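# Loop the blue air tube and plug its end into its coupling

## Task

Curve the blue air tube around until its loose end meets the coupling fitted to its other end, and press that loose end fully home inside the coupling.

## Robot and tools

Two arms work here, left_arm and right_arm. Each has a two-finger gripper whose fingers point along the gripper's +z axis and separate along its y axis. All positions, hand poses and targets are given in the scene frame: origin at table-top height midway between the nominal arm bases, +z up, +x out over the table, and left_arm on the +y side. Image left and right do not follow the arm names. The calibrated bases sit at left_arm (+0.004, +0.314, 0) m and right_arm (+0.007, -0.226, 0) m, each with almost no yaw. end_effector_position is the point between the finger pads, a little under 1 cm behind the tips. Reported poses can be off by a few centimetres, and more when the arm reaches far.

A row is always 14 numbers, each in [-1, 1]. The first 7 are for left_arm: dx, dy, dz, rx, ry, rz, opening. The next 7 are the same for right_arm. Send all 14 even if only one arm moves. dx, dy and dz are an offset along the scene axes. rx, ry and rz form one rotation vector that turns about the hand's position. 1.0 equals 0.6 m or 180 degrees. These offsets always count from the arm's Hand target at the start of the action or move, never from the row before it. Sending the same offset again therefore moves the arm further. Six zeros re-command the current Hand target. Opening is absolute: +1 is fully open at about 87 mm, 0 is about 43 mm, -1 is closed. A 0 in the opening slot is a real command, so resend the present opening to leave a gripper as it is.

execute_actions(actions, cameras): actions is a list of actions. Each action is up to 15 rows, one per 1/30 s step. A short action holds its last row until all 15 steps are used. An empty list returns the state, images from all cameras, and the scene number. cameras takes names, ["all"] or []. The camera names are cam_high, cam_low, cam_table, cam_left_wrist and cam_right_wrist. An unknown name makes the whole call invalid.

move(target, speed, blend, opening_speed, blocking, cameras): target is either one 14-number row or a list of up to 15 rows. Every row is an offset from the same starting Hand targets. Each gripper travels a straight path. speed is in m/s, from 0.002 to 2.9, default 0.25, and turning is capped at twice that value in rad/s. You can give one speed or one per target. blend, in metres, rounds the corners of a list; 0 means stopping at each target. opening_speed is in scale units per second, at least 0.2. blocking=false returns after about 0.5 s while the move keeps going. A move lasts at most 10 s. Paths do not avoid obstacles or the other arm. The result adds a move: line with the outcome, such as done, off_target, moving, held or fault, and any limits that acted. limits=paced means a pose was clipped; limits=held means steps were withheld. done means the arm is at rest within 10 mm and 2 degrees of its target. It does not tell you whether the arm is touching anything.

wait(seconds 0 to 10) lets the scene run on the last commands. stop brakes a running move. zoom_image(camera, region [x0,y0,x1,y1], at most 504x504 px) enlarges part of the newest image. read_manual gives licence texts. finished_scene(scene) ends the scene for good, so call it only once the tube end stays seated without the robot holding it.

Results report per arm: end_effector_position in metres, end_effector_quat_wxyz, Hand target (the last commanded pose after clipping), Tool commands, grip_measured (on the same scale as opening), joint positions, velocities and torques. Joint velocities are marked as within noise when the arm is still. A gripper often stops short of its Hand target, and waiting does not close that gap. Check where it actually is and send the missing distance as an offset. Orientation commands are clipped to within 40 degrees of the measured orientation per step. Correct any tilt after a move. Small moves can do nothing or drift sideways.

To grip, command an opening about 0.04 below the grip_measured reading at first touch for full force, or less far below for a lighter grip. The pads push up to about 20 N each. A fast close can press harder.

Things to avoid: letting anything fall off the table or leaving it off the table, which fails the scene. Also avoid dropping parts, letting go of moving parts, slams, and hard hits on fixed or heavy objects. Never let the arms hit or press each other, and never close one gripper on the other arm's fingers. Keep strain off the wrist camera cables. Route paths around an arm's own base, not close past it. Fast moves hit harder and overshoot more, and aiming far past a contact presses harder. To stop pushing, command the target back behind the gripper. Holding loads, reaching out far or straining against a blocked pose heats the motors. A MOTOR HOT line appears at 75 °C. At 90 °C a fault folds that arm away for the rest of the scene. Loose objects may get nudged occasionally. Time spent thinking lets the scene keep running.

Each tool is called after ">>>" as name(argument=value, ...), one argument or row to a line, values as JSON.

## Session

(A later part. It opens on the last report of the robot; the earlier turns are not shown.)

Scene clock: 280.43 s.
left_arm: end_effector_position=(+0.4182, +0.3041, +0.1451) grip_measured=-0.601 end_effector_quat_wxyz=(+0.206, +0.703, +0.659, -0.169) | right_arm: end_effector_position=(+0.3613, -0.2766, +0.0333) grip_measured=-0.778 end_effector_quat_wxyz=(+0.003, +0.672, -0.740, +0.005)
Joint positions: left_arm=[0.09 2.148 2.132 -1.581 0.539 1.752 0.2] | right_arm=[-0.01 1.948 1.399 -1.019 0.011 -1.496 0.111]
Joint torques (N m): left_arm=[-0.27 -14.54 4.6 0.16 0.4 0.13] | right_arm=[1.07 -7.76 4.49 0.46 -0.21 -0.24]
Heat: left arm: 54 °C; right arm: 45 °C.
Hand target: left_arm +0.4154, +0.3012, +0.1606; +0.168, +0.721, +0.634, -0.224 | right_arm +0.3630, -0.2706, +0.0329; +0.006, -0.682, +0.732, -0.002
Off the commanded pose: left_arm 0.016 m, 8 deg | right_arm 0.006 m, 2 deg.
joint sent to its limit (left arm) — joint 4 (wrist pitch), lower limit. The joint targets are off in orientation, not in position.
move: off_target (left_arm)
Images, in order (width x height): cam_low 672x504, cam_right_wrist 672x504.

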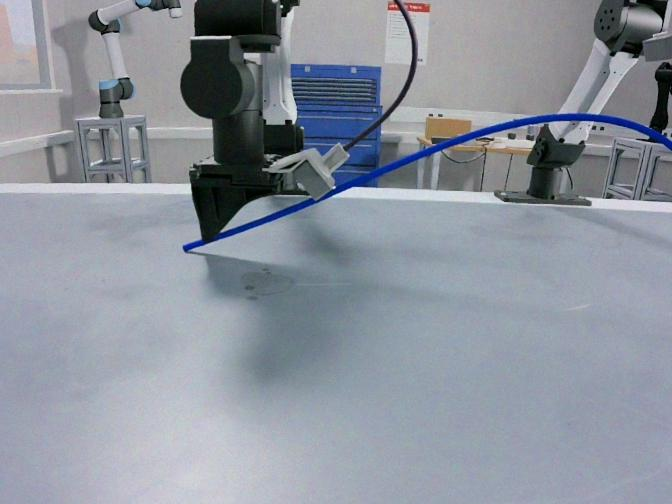

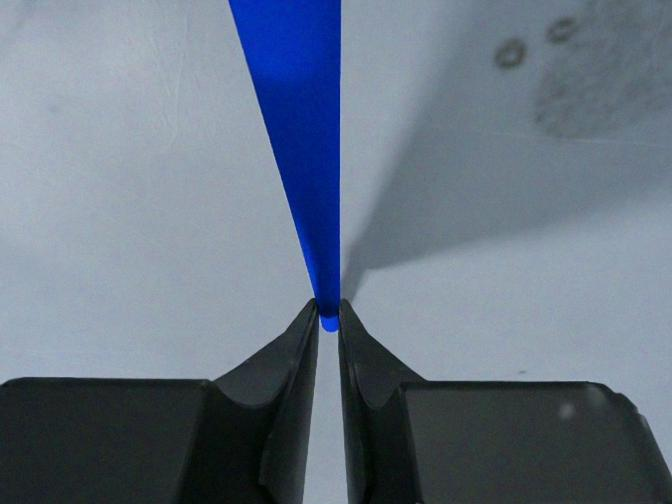

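>>> move(
  target=[
    [0,-0.06,-0.06,0.16,0.03,0,-0.95,0.02,0.15,0.1,0,0,-0.08,-1],
  ],
  cameras=["cam_low","cam_table","cam_high","cam_right_wrist"],
  speed=0.12,
)

Scene clock: 290.27 s.
left_arm: end_effector_position=(+0.4110, +0.2689, +0.1211) grip_measured=-0.600 end_effector_quat_wxyz=(+0.002, +0.732, +0.679, -0.049) | right_arm: end_effector_position=(+0.3688, -0.1890, +0.0900) grip_measured=-0.776 end_effector_quat_wxyz=(-0.006, -0.584, +0.812, -0.005)
Joint positions: left_arm=[-0.196 2.221 2.176 -1.583 0.081 1.472 0.2] | right_arm=[0.217 2.011 1.716 -1.284 0.014 -1.042 0.112]
Joint torques (N m): left_arm=[-0.46 -10.56 6.89 0.16 0.12 -0.05] | right_arm=[1.36 -7.17 7.91 0.41 -0.17 0.05]
Heat: left arm: 53 °C; right arm: 45 °C.
Hand target: left_arm +0.4154, +0.2652, +0.1245; -0.046, +0.728, +0.677, -0.092 | right_arm +0.3749, -0.1806, +0.0927; +0.005, -0.585, +0.811, -0.002
Off the commanded pose: left_arm 0.007 m, 7 deg | right_arm 0.011 m, 1 deg.
joint sent to its limit (left arm) — joint 4 (wrist pitch), lower limit. The joint targets are off in orientation, not in position.
move: off_target (left_arm, right_arm)
Images, in order (width x height): cam_high 672x504, cam_low 672x504, cam_table 672x504, cam_right_wrist 672x504.

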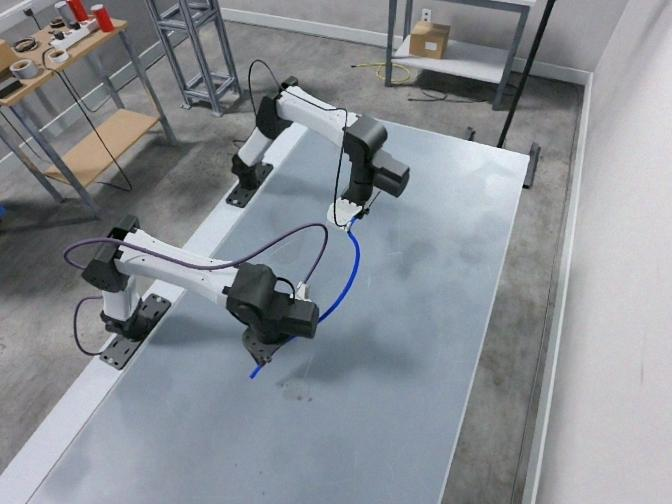

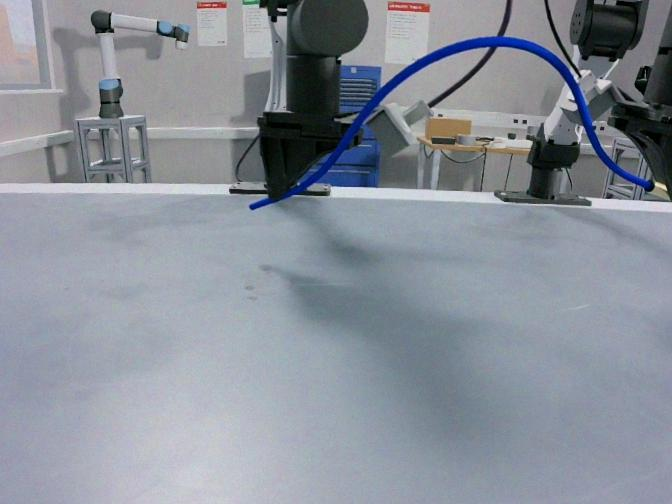

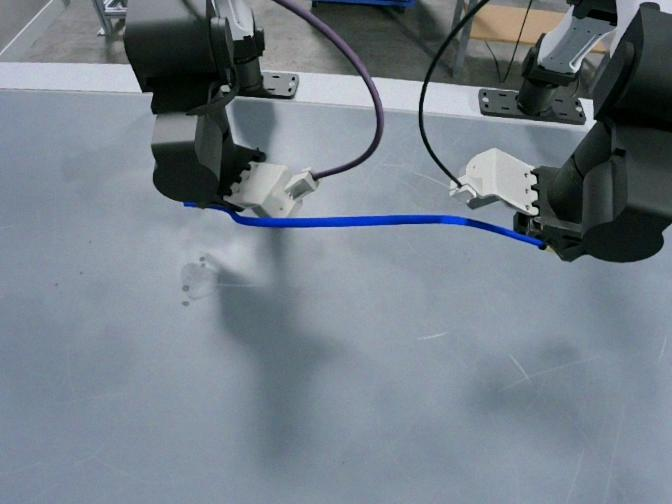

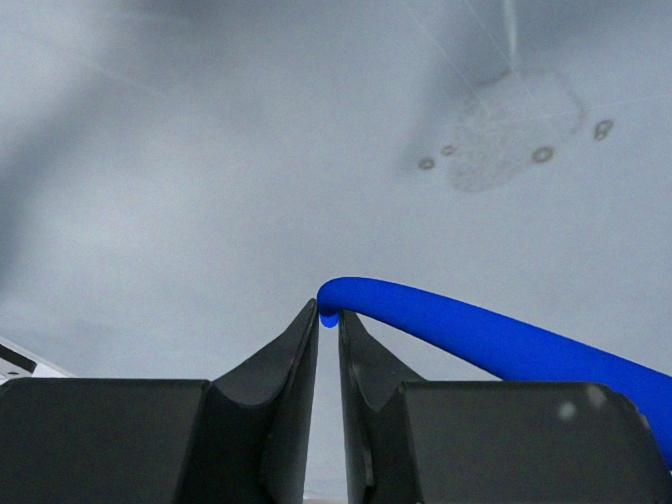

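>>> move(
  target=[
    [-0.03,-0.06,-0.02,0,0,0.36,-0.95,0.0,0.02,0.0,0,0,-0.34,-1],
  ],
  cameras=["cam_low","cam_table","cam_left_wrist","cam_right_wrist"],
  speed=0.25,
)

Scene clock: 297.40 s.
left_arm: end_effector_position=(+0.3963, +0.2319, +0.1081) grip_measured=-0.600 end_effector_quat_wxyz=(+0.000, +0.259, +0.961, -0.094) | right_arm: end_effector_position=(+0.3678, -0.1688, +0.0906) grip_measured=-0.776 end_effector_quat_wxyz=(-0.005, -0.103, +0.995, -0.007)
Joint positions: left_arm=[-0.18 2.304 2.251 -1.537 0.188 0.367 0.2] | right_arm=[0.178 2.117 1.879 -1.344 0.014 -0.039 0.112]
Joint torques (N m): left_arm=[0.64 -13.29 4.6 0.38 0.38 -0.11] | right_arm=[-0.47 -7.84 7.97 0.42 -0.03 0.15]
Heat: left arm: 51 °C; right arm: 45 °C.
Hand target: left_arm +0.3974, +0.2292, +0.1126; +0.010, +0.252, +0.962, -0.103 | right_arm +0.3750, -0.1686, +0.0929; +0.004, -0.090, +0.996, -0.005
Off the commanded pose: left_arm 0.005 m, 2 deg | right_arm 0.007 m, 2 deg.
move: done
Images, in order (width x height): cam_low 672x504, cam_table 672x504, cam_left_wrist 672x504, cam_right_wrist 672x504.

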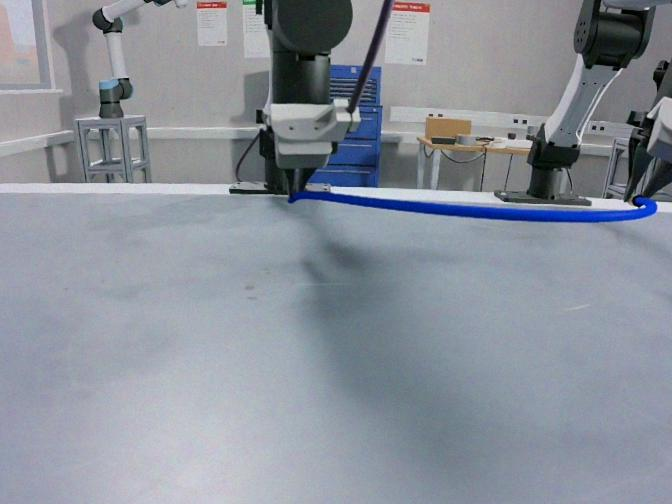

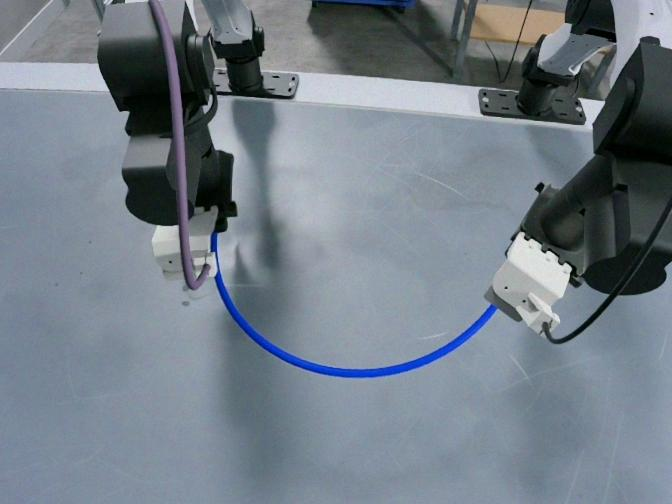

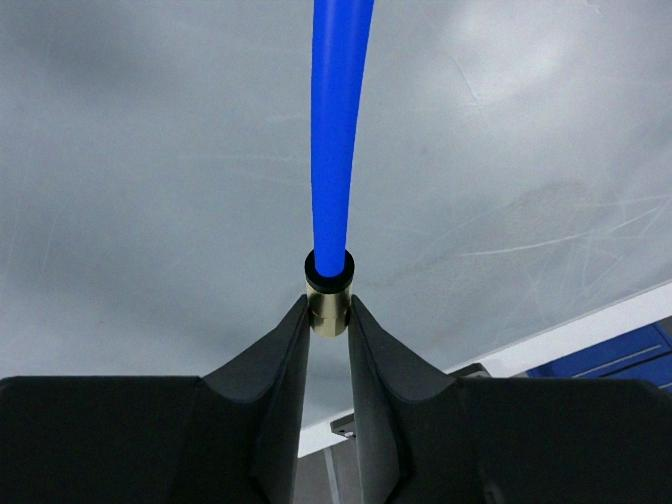

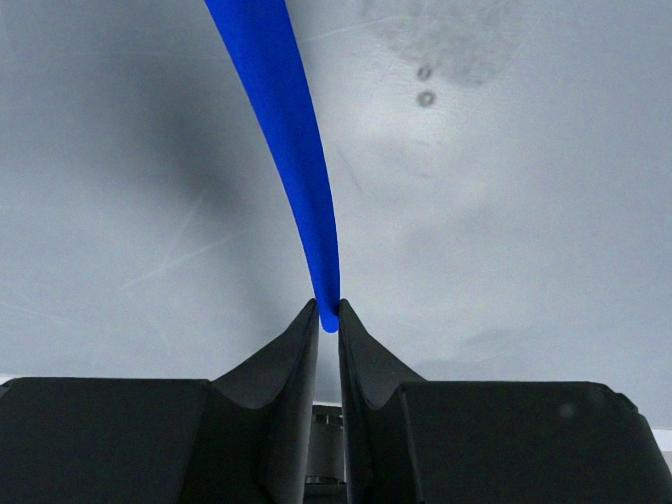

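>>> move(
  target=[
    [0.04,-0.18,-0.02,0.062,0.033,0.412,-0.95,0.075,0.165,0.0,0,0,-0.307,-1],
  ],
  cameras=["cam_low","cam_table","cam_left_wrist","cam_right_wrist"],
  speed=0.2,
)

Scene clock: 309.40 s.
left_arm: end_effector_position=(+0.4173, +0.1215, +0.0990) grip_measured=-0.600 end_effector_quat_wxyz=(+0.003, -0.375, +0.927, -0.013) | right_arm: end_effector_position=(+0.4168, -0.0748, +0.0913) grip_measured=-0.774 end_effector_quat_wxyz=(-0.001, +0.373, +0.928, -0.010)
Joint positions: left_arm=[-0.367 2.455 2.484 -1.579 0.015 -1.117 0.2] | right_arm=[0.287 2.382 2.325 -1.527 0.014 1.04 0.113]
Joint torques (N m): left_arm=[0.05 -11.89 6.89 0.27 -0.19 -0.23] | right_arm=[0.87 -9.11 7.71 0.29 0.02 0.25]
Heat: left arm: 49 °C; right arm: 45 °C.
Hand target: left_arm +0.4213, +0.1211, +0.1005; +0.001, -0.383, +0.924, +0.000 | right_arm +0.4200, -0.0696, +0.0927; +0.001, +0.382, +0.924, -0.006
Off the commanded pose: left_arm 0.004 m, 2 deg | right_arm 0.006 m, 1 deg.
joint sent to its limit (left arm) — joint 4 (wrist pitch), lower limit. The joint targets still meet the commanded pose.
move: done
Images, in order (width x height): cam_low 672x504, cam_table 672x504, cam_left_wrist 672x504, cam_right_wrist 672x504.

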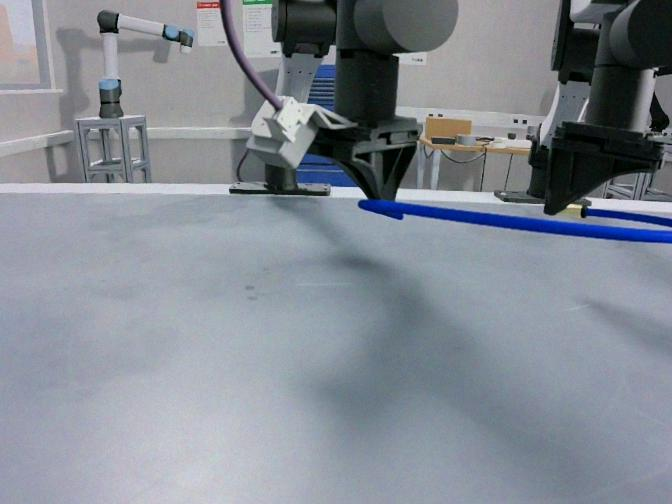

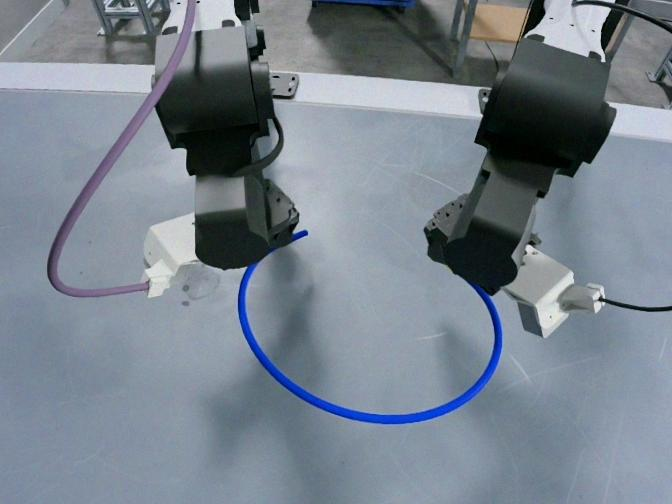

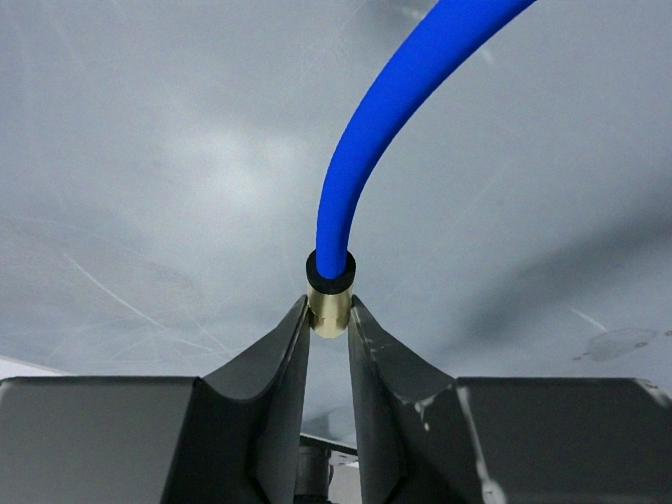

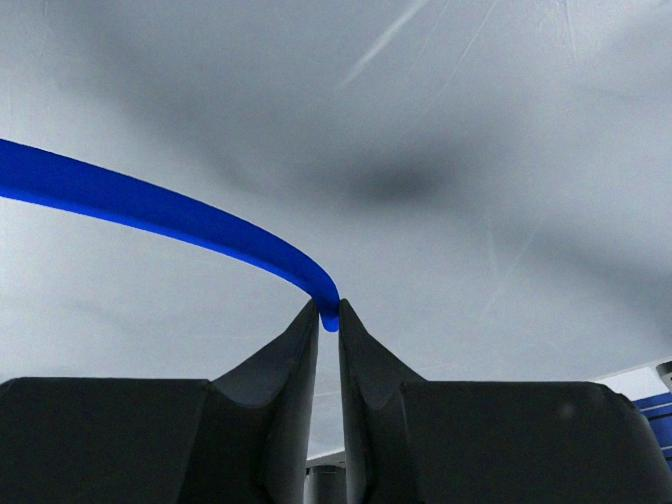

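>>> move(
  target=[
    [0.065,-0.027,-0.07,0,0,0.25,-0.95,0.067,0.06,-0.058,0,0,-0.25,-1],
  ],
  cameras=["all"],
  speed=0.15,
)

Scene clock: 318.70 s.
left_arm: end_effector_position=(+0.4576, +0.1043, +0.0633) grip_measured=-0.600 end_effector_quat_wxyz=(+0.003, +0.700, -0.714, +0.003) | right_arm: end_effector_position=(+0.4547, -0.0386, +0.0570) grip_measured=-0.771 end_effector_quat_wxyz=(-0.002, +0.698, +0.716, -0.014)
Joint positions: left_arm=[-0.37 2.533 2.484 -1.52 0.008 -1.902 0.2] | right_arm=[0.328 2.476 2.357 -1.478 0.009 1.861 0.114]
Joint torques (N m): left_arm=[0.21 -12.34 4.81 0.32 -0.17 -0.21] | right_arm=[0.65 -9.44 7.57 0.3 -0.01 0.27]
Heat: left arm: 49 °C; right arm: 46 °C.
Hand target: left_arm +0.4604, +0.1050, +0.0586; -0.001, +0.707, -0.707, +0.000 | right_arm +0.4602, -0.0336, +0.0580; -0.001, +0.706, +0.708, -0.006
Off the commanded pose: left_arm 0.006 m, 1 deg | right_arm 0.007 m, 2 deg.
move: done

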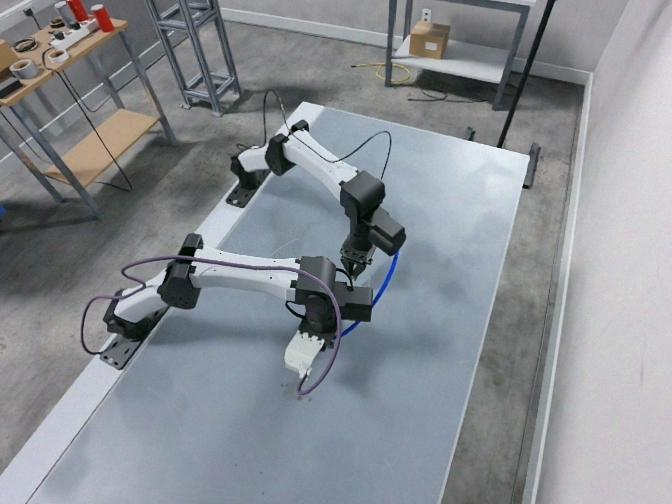

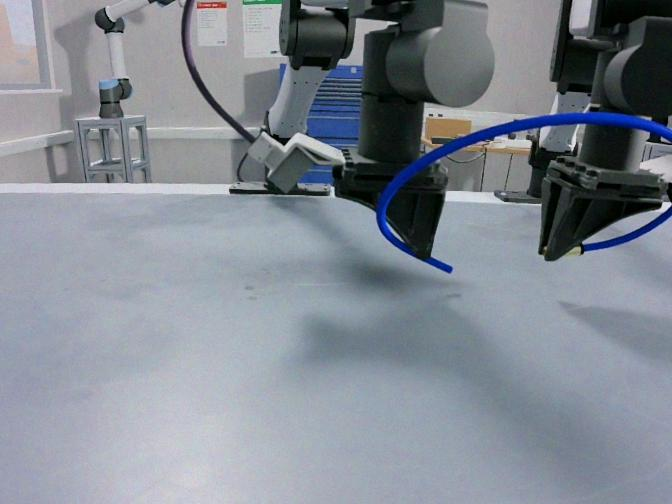

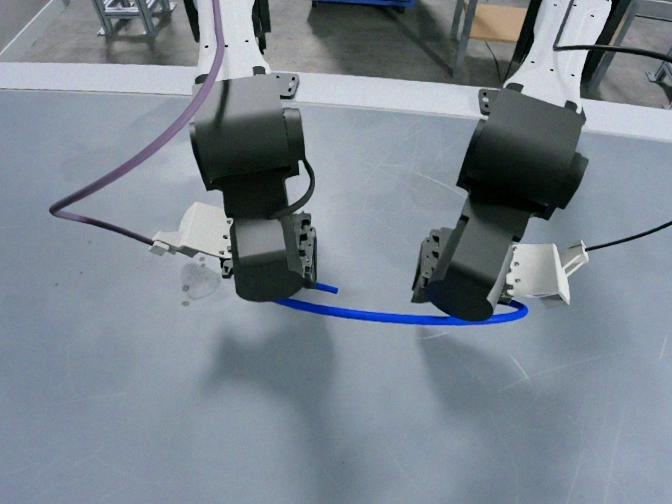

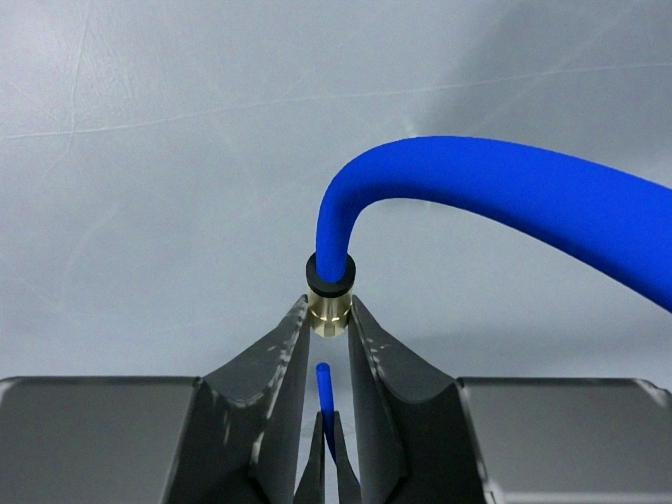

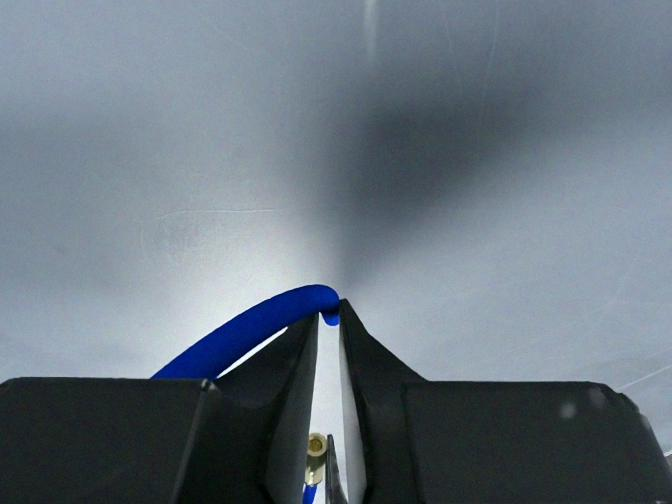

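>>> zoom_image(
  camera="cam_low",
  region=[370, 160, 670, 320],
)

>>> zoom_image(
  camera="cam_left_wrist",
  region=[240, 230, 440, 504],
)

>>> zoom_image(
  camera="cam_right_wrist",
  region=[240, 270, 440, 504],
)

Scaled by 1.680 from the camera's 672x504 image, which has a finer 960x720 frame.

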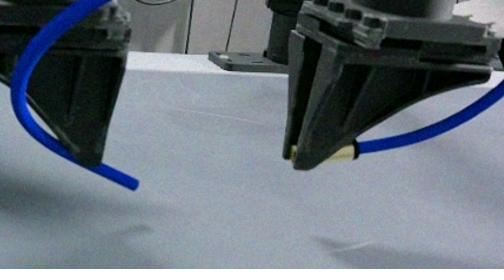

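Scaled by 1.839 from the camera's 672x504 image, which has a finer 960x720 frame.

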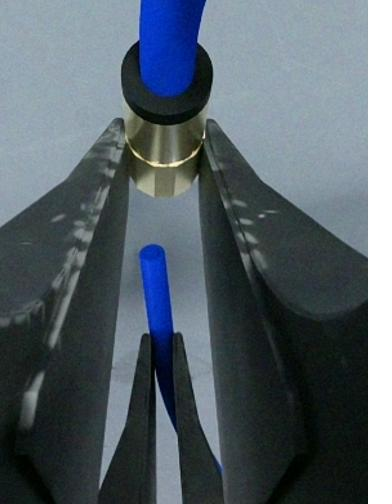

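Scaled by 2.154 from the camera's 672x504 image, which has a finer 960x720 frame.

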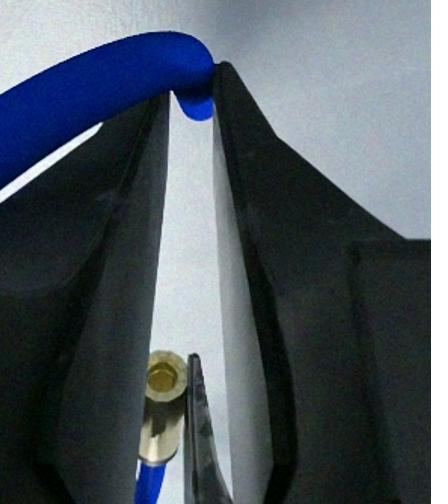

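>>> move(
  target=[
    [0,0,0,0,0,0,-0.95,0,0,0,0.145,0,0,-1],
  ],
  cameras=["cam_low","cam_left_wrist","cam_right_wrist"],
  speed=0.15,
)

>>> zoom_image(
  camera="cam_low",
  region=[370, 160, 670, 320],
)

>>> zoom_image(
  camera="cam_left_wrist",
  region=[240, 230, 440, 504],
)

>>> zoom_image(
  camera="cam_right_wrist",
  region=[240, 270, 440, 504],
)

Scene clock: 333.23 s.
left_arm: end_effector_position=(+0.4577, +0.1042, +0.0633) grip_measured=-0.600 end_effector_quat_wxyz=(+0.003, +0.700, -0.714, +0.003) | right_arm: end_effector_position=(+0.4548, -0.0295, +0.0337) grip_measured=-0.770 end_effector_quat_wxyz=(-0.173, +0.688, +0.693, +0.129)
Joint positions: left_arm=[-0.37 2.533 2.484 -1.52 0.008 -1.903 0.2] | right_arm=[0.195 2.405 2.001 -1.148 -0.434 1.752 0.115]
Joint torques (N m): left_arm=[0.16 -12.38 4.74 0.33 -0.17 -0.21] | right_arm=[-1.07 -14.45 4.59 0.4 -0.27 -0.04]
Heat: left arm: 48 °C; right arm: 50 °C.
Hand target: left_arm +0.4604, +0.1050, +0.0586; -0.001, +0.708, -0.707, +0.000 | right_arm +0.4602, -0.0336, +0.0580; -0.161, +0.688, +0.691, +0.154
Off the commanded pose: left_arm 0.005 m, 1 deg | right_arm 0.025 m, 3 deg.
move: off_target (right_arm)
Images, in order (width x height): cam_low 672x504, cam_left_wrist 672x504, cam_right_wrist 672x504.

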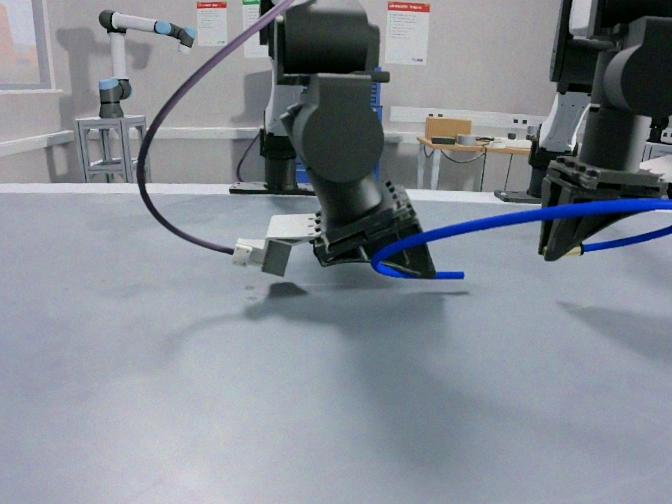

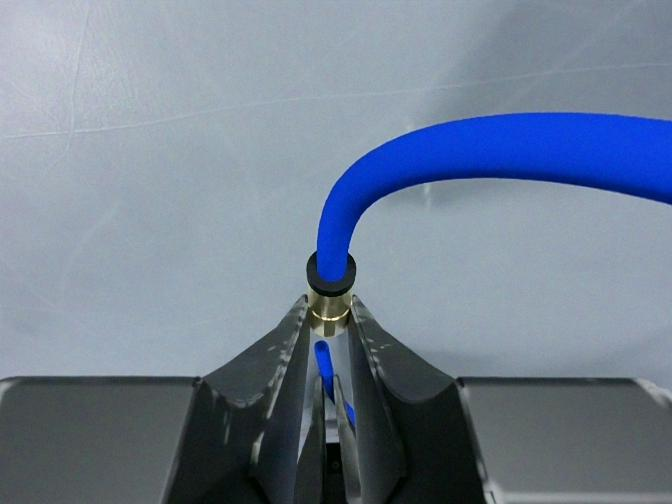

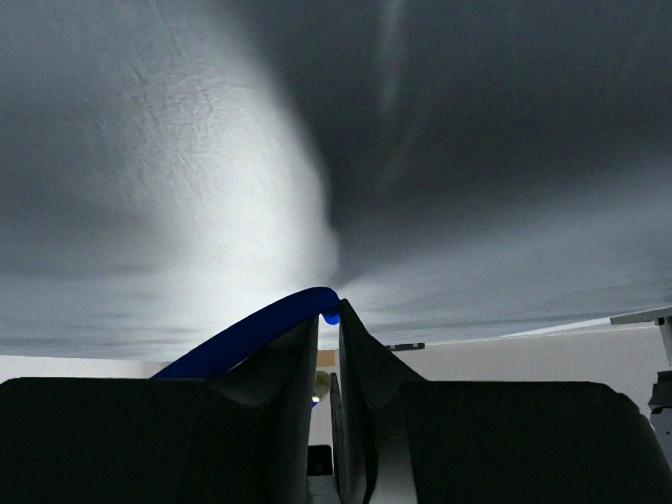

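Scaled by 1.680 from the camera's 672x504 image, which has a finer 960x720 frame.

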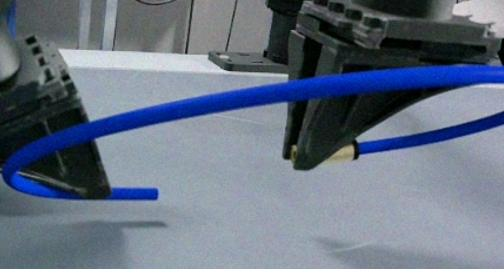

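Scaled by 1.839 from the camera's 672x504 image, which has a finer 960x720 frame.

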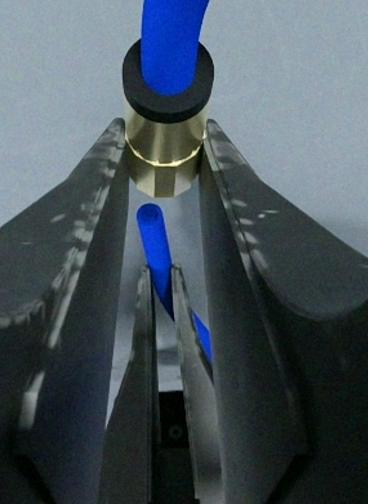

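Scaled by 2.154 from the camera's 672x504 image, which has a finer 960x720 frame.

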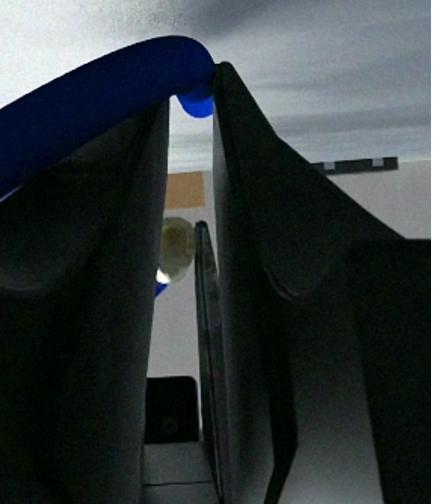

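>>> move(
  target=[
    [0,0,0,0,0,0,-0.95,0.001,0,0.033,0,0,-0.07,-1],
  ],
  cameras=["cam_low","cam_left_wrist","cam_right_wrist"],
  speed=0.1,
)

>>> zoom_image(
  camera="cam_low",
  region=[370, 160, 670, 320],
)

>>> zoom_image(
  camera="cam_left_wrist",
  region=[240, 230, 440, 504],
)

>>> zoom_image(
  camera="cam_right_wrist",
  region=[240, 270, 440, 504],
)

Scene clock: 348.93 s.
left_arm: end_effector_position=(+0.4580, +0.1041, +0.0633) grip_measured=-0.599 end_effector_quat_wxyz=(+0.003, +0.700, -0.714, +0.003) | right_arm: end_effector_position=(+0.4572, -0.0319, +0.0596) grip_measured=-0.770 end_effector_quat_wxyz=(-0.159, +0.752, +0.620, +0.157)
Joint positions: left_arm=[-0.37 2.533 2.484 -1.519 0.008 -1.903 0.2] | right_arm=[0.195 2.248 1.823 -1.017 -0.432 1.976 0.115]
Joint torques (N m): left_arm=[0.23 -12.34 4.82 0.32 -0.17 -0.24] | right_arm=[0.28 -13.19 4.78 0.61 -0.04 0.32]
Heat: left arm: 48 °C; right arm: 54 °C.
Hand target: left_arm +0.4604, +0.1050, +0.0586; -0.001, +0.708, -0.707, +0.000 | right_arm +0.4607, -0.0337, +0.0777; -0.143, +0.760, +0.611, +0.171
Off the commanded pose: left_arm 0.005 m, 1 deg | right_arm 0.019 m, 3 deg.
move: off_target (right_arm)
Images, in order (width x height): cam_low 672x504, cam_left_wrist 672x504, cam_right_wrist 672x504.

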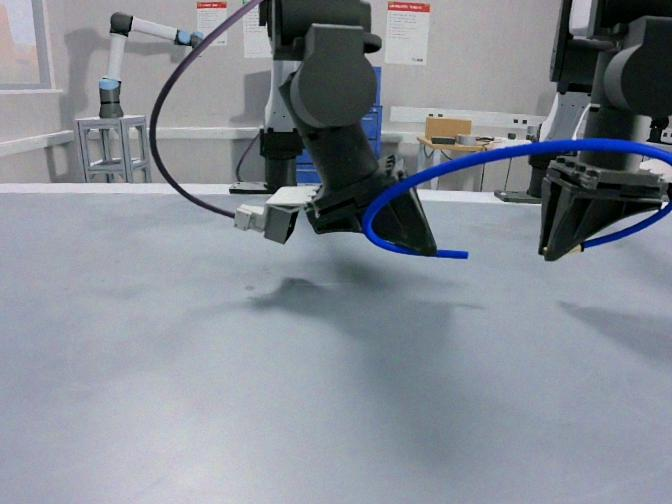

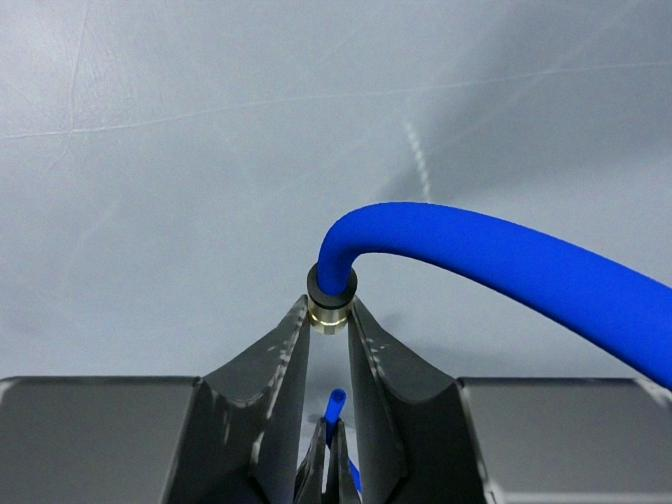

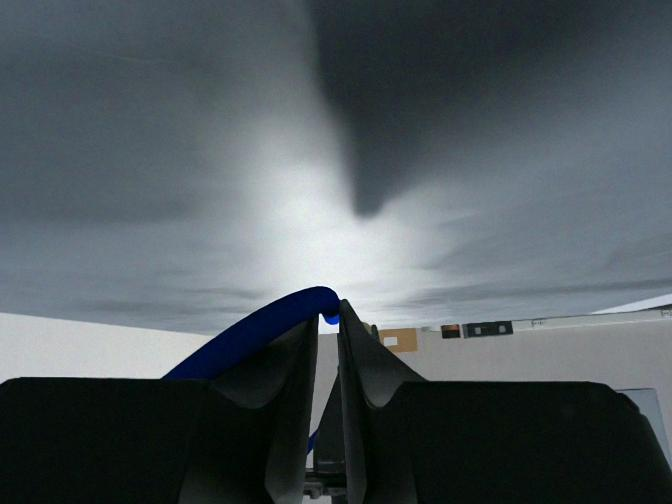

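Scaled by 1.680 from the camera's 672x504 image, which has a finer 960x720 frame.

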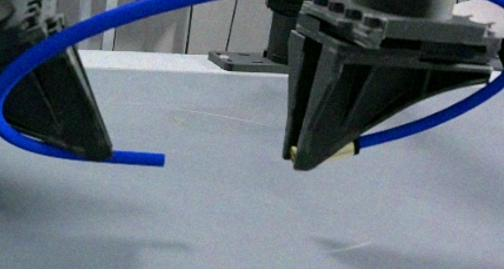

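Scaled by 1.839 from the camera's 672x504 image, which has a finer 960x720 frame.

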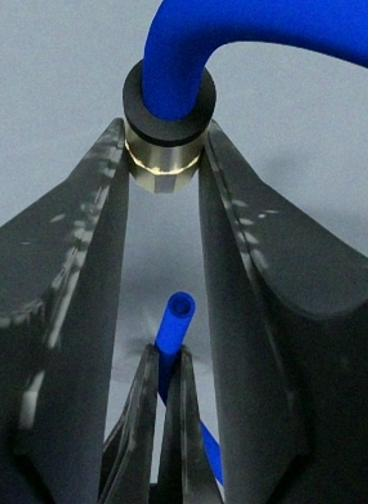

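Scaled by 2.154 from the camera's 672x504 image, which has a finer 960x720 frame.

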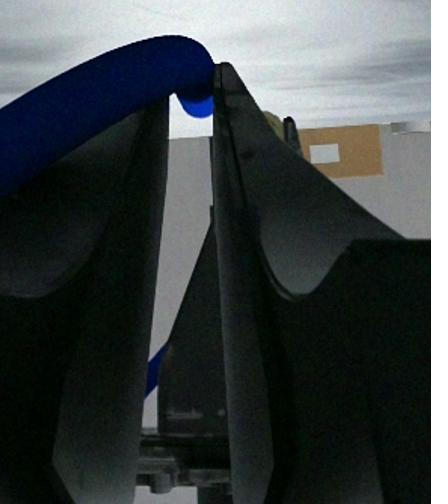

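>>> move(
  target=[
    [0,0,0,-0.03,0,0,-0.95,-0.005,0.09,0.013,0.01,0,0.03,-1],
  ],
  cameras=["cam_low","cam_left_wrist","cam_right_wrist"],
  speed=0.1,
)

>>> zoom_image(
  camera="cam_low",
  region=[400, 180, 640, 310],
)

>>> zoom_image(
  camera="cam_left_wrist",
  region=[240, 230, 440, 504],
)

>>> zoom_image(
  camera="cam_right_wrist",
  region=[240, 270, 440, 504],
)

Scene clock: 366.33 s.
left_arm: end_effector_position=(+0.4554, +0.1057, +0.0363) grip_measured=-0.599 end_effector_quat_wxyz=(+0.037, +0.705, -0.708, +0.007) | right_arm: end_effector_position=(+0.4522, +0.0178, +0.0811) grip_measured=-0.770 end_effector_quat_wxyz=(-0.158, +0.720, +0.654, +0.169)
Joint positions: left_arm=[-0.346 2.521 2.344 -1.414 0.071 -1.893 0.2] | right_arm=[0.296 2.265 1.927 -1.054 -0.434 1.992 0.115]
Joint torques (N m): left_arm=[0.99 -17.43 4.63 0.25 0.15 -0.02] | right_arm=[0.13 -8.88 8.06 0.57 -0.27 0.3]
Heat: left arm: 49 °C; right arm: 57 °C.
Hand target: left_arm +0.4603, +0.1049, +0.0586; +0.032, +0.707, -0.706, +0.033 | right_arm +0.4578, +0.0202, +0.0856; -0.163, +0.728, +0.643, +0.173
Off the commanded pose: left_arm 0.023 m, 3 deg | right_arm 0.007 m, 2 deg.
move: off_target (left_arm)
Images, in order (width x height): cam_low 672x504, cam_left_wrist 672x504, cam_right_wrist 672x504.

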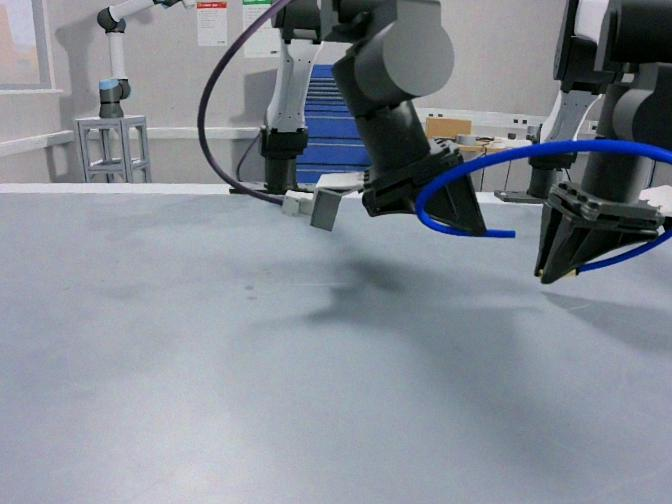

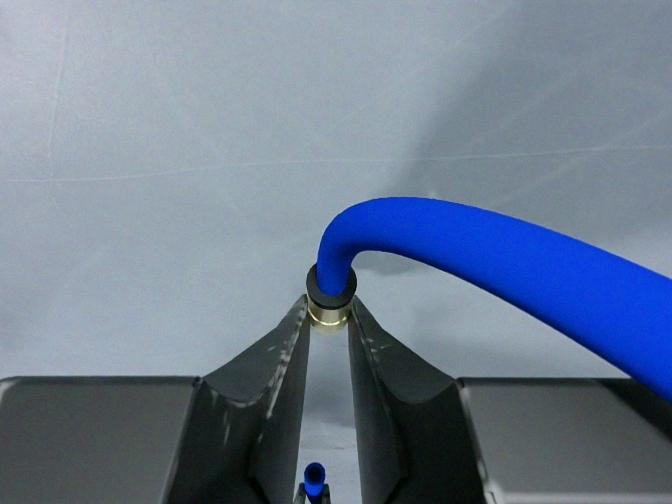

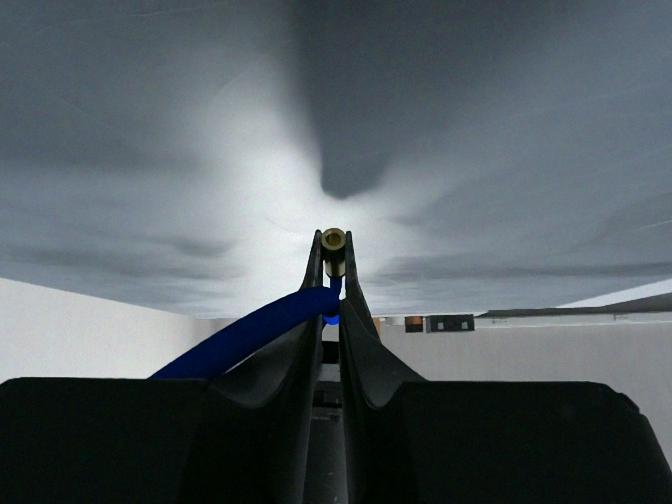

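Scaled by 2.100 from the camera's 672x504 image, which has a finer 960x720 frame.

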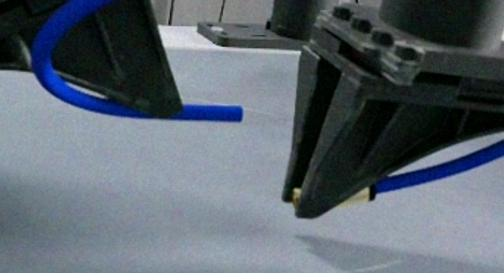

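Scaled by 1.839 from the camera's 672x504 image, which has a finer 960x720 frame.

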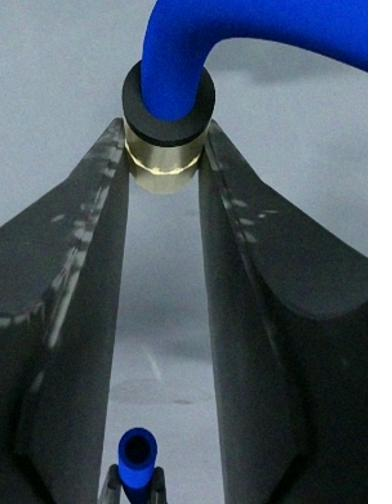

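Scaled by 2.154 from the camera's 672x504 image, which has a finer 960x720 frame.

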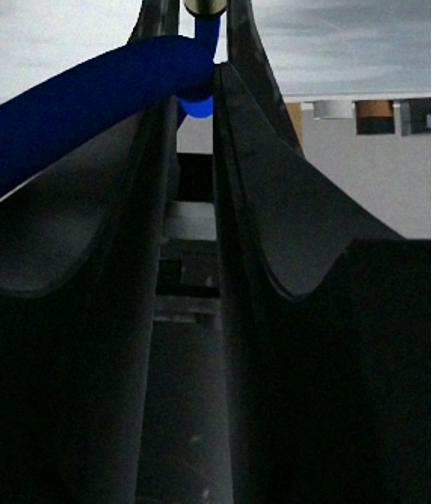

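>>> move(
  target=[
    [0,0,0.022,0,0,0,-0.95,0.004,0,0,0,0,0,-1],
  ],
  cameras=["cam_low","cam_left_wrist","cam_right_wrist"],
  speed=0.1,
)

>>> zoom_image(
  camera="cam_low",
  region=[400, 180, 640, 310],
)

>>> zoom_image(
  camera="cam_left_wrist",
  region=[240, 230, 440, 504],
)

>>> zoom_image(
  camera="cam_right_wrist",
  region=[240, 200, 440, 434],
)

Scene clock: 376.27 s.
left_arm: end_effector_position=(+0.4542, +0.1061, +0.0460) grip_measured=-0.599 end_effector_quat_wxyz=(+0.037, +0.705, -0.708, +0.006) | right_arm: end_effector_position=(+0.4545, +0.0184, +0.0818) grip_measured=-0.770 end_effector_quat_wxyz=(-0.158, +0.720, +0.654, +0.170)
Joint positions: left_arm=[-0.346 2.521 2.383 -1.454 0.072 -1.893 0.2] | right_arm=[0.296 2.275 1.946 -1.062 -0.434 1.992 0.115]
Joint torques (N m): left_arm=[0.83 -16.64 6.94 0.11 0.19 -0.01] | right_arm=[-0.01 -8.83 8.1 0.56 -0.27 0.28]
Heat: left arm: 55 °C; right arm: 54 °C.
Hand target: left_arm +0.4603, +0.1049, +0.0718; +0.032, +0.707, -0.706, +0.033 | right_arm +0.4603, +0.0202, +0.0856; -0.163, +0.728, +0.643, +0.173
Off the commanded pose: left_arm 0.027 m, 3 deg | right_arm 0.007 m, 2 deg.
move: off_target (left_arm)
Images, in order (width x height): cam_low 672x504, cam_left_wrist 672x504, cam_right_wrist 672x504.

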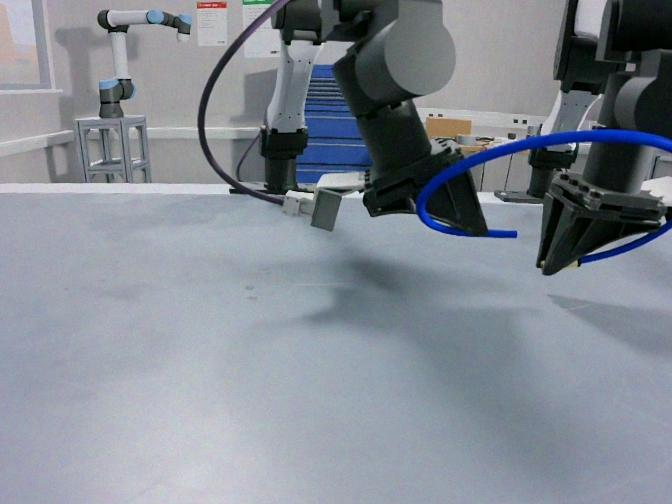

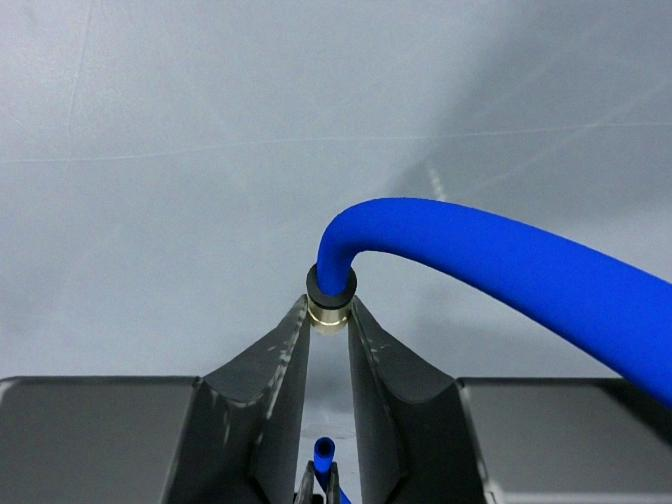

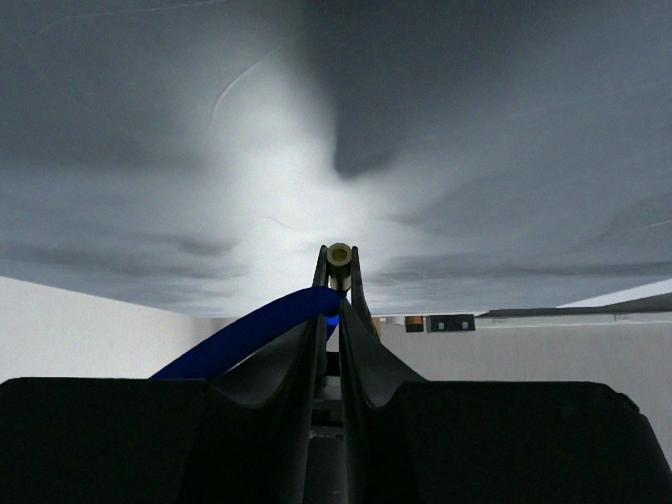

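Scaled by 2.100 from the camera's 672x504 image, which has a finer 960x720 frame.

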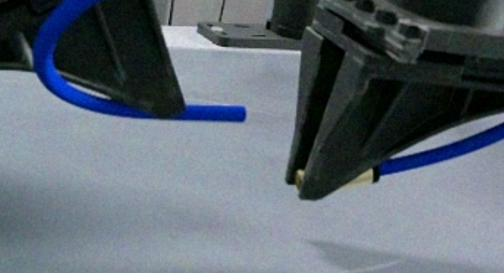

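Scaled by 1.839 from the camera's 672x504 image, which has a finer 960x720 frame.

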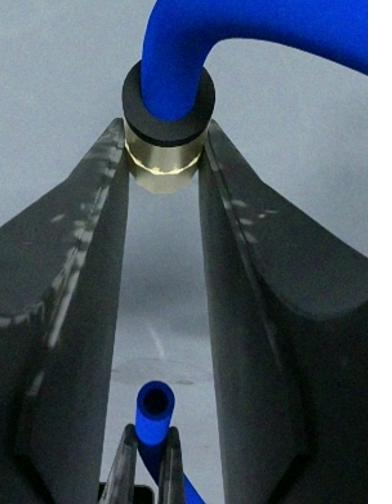

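Scaled by 2.154 from the camera's 672x504 image, which has a finer 960x720 frame.

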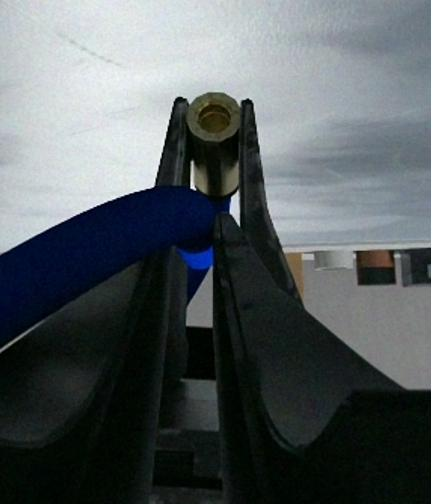

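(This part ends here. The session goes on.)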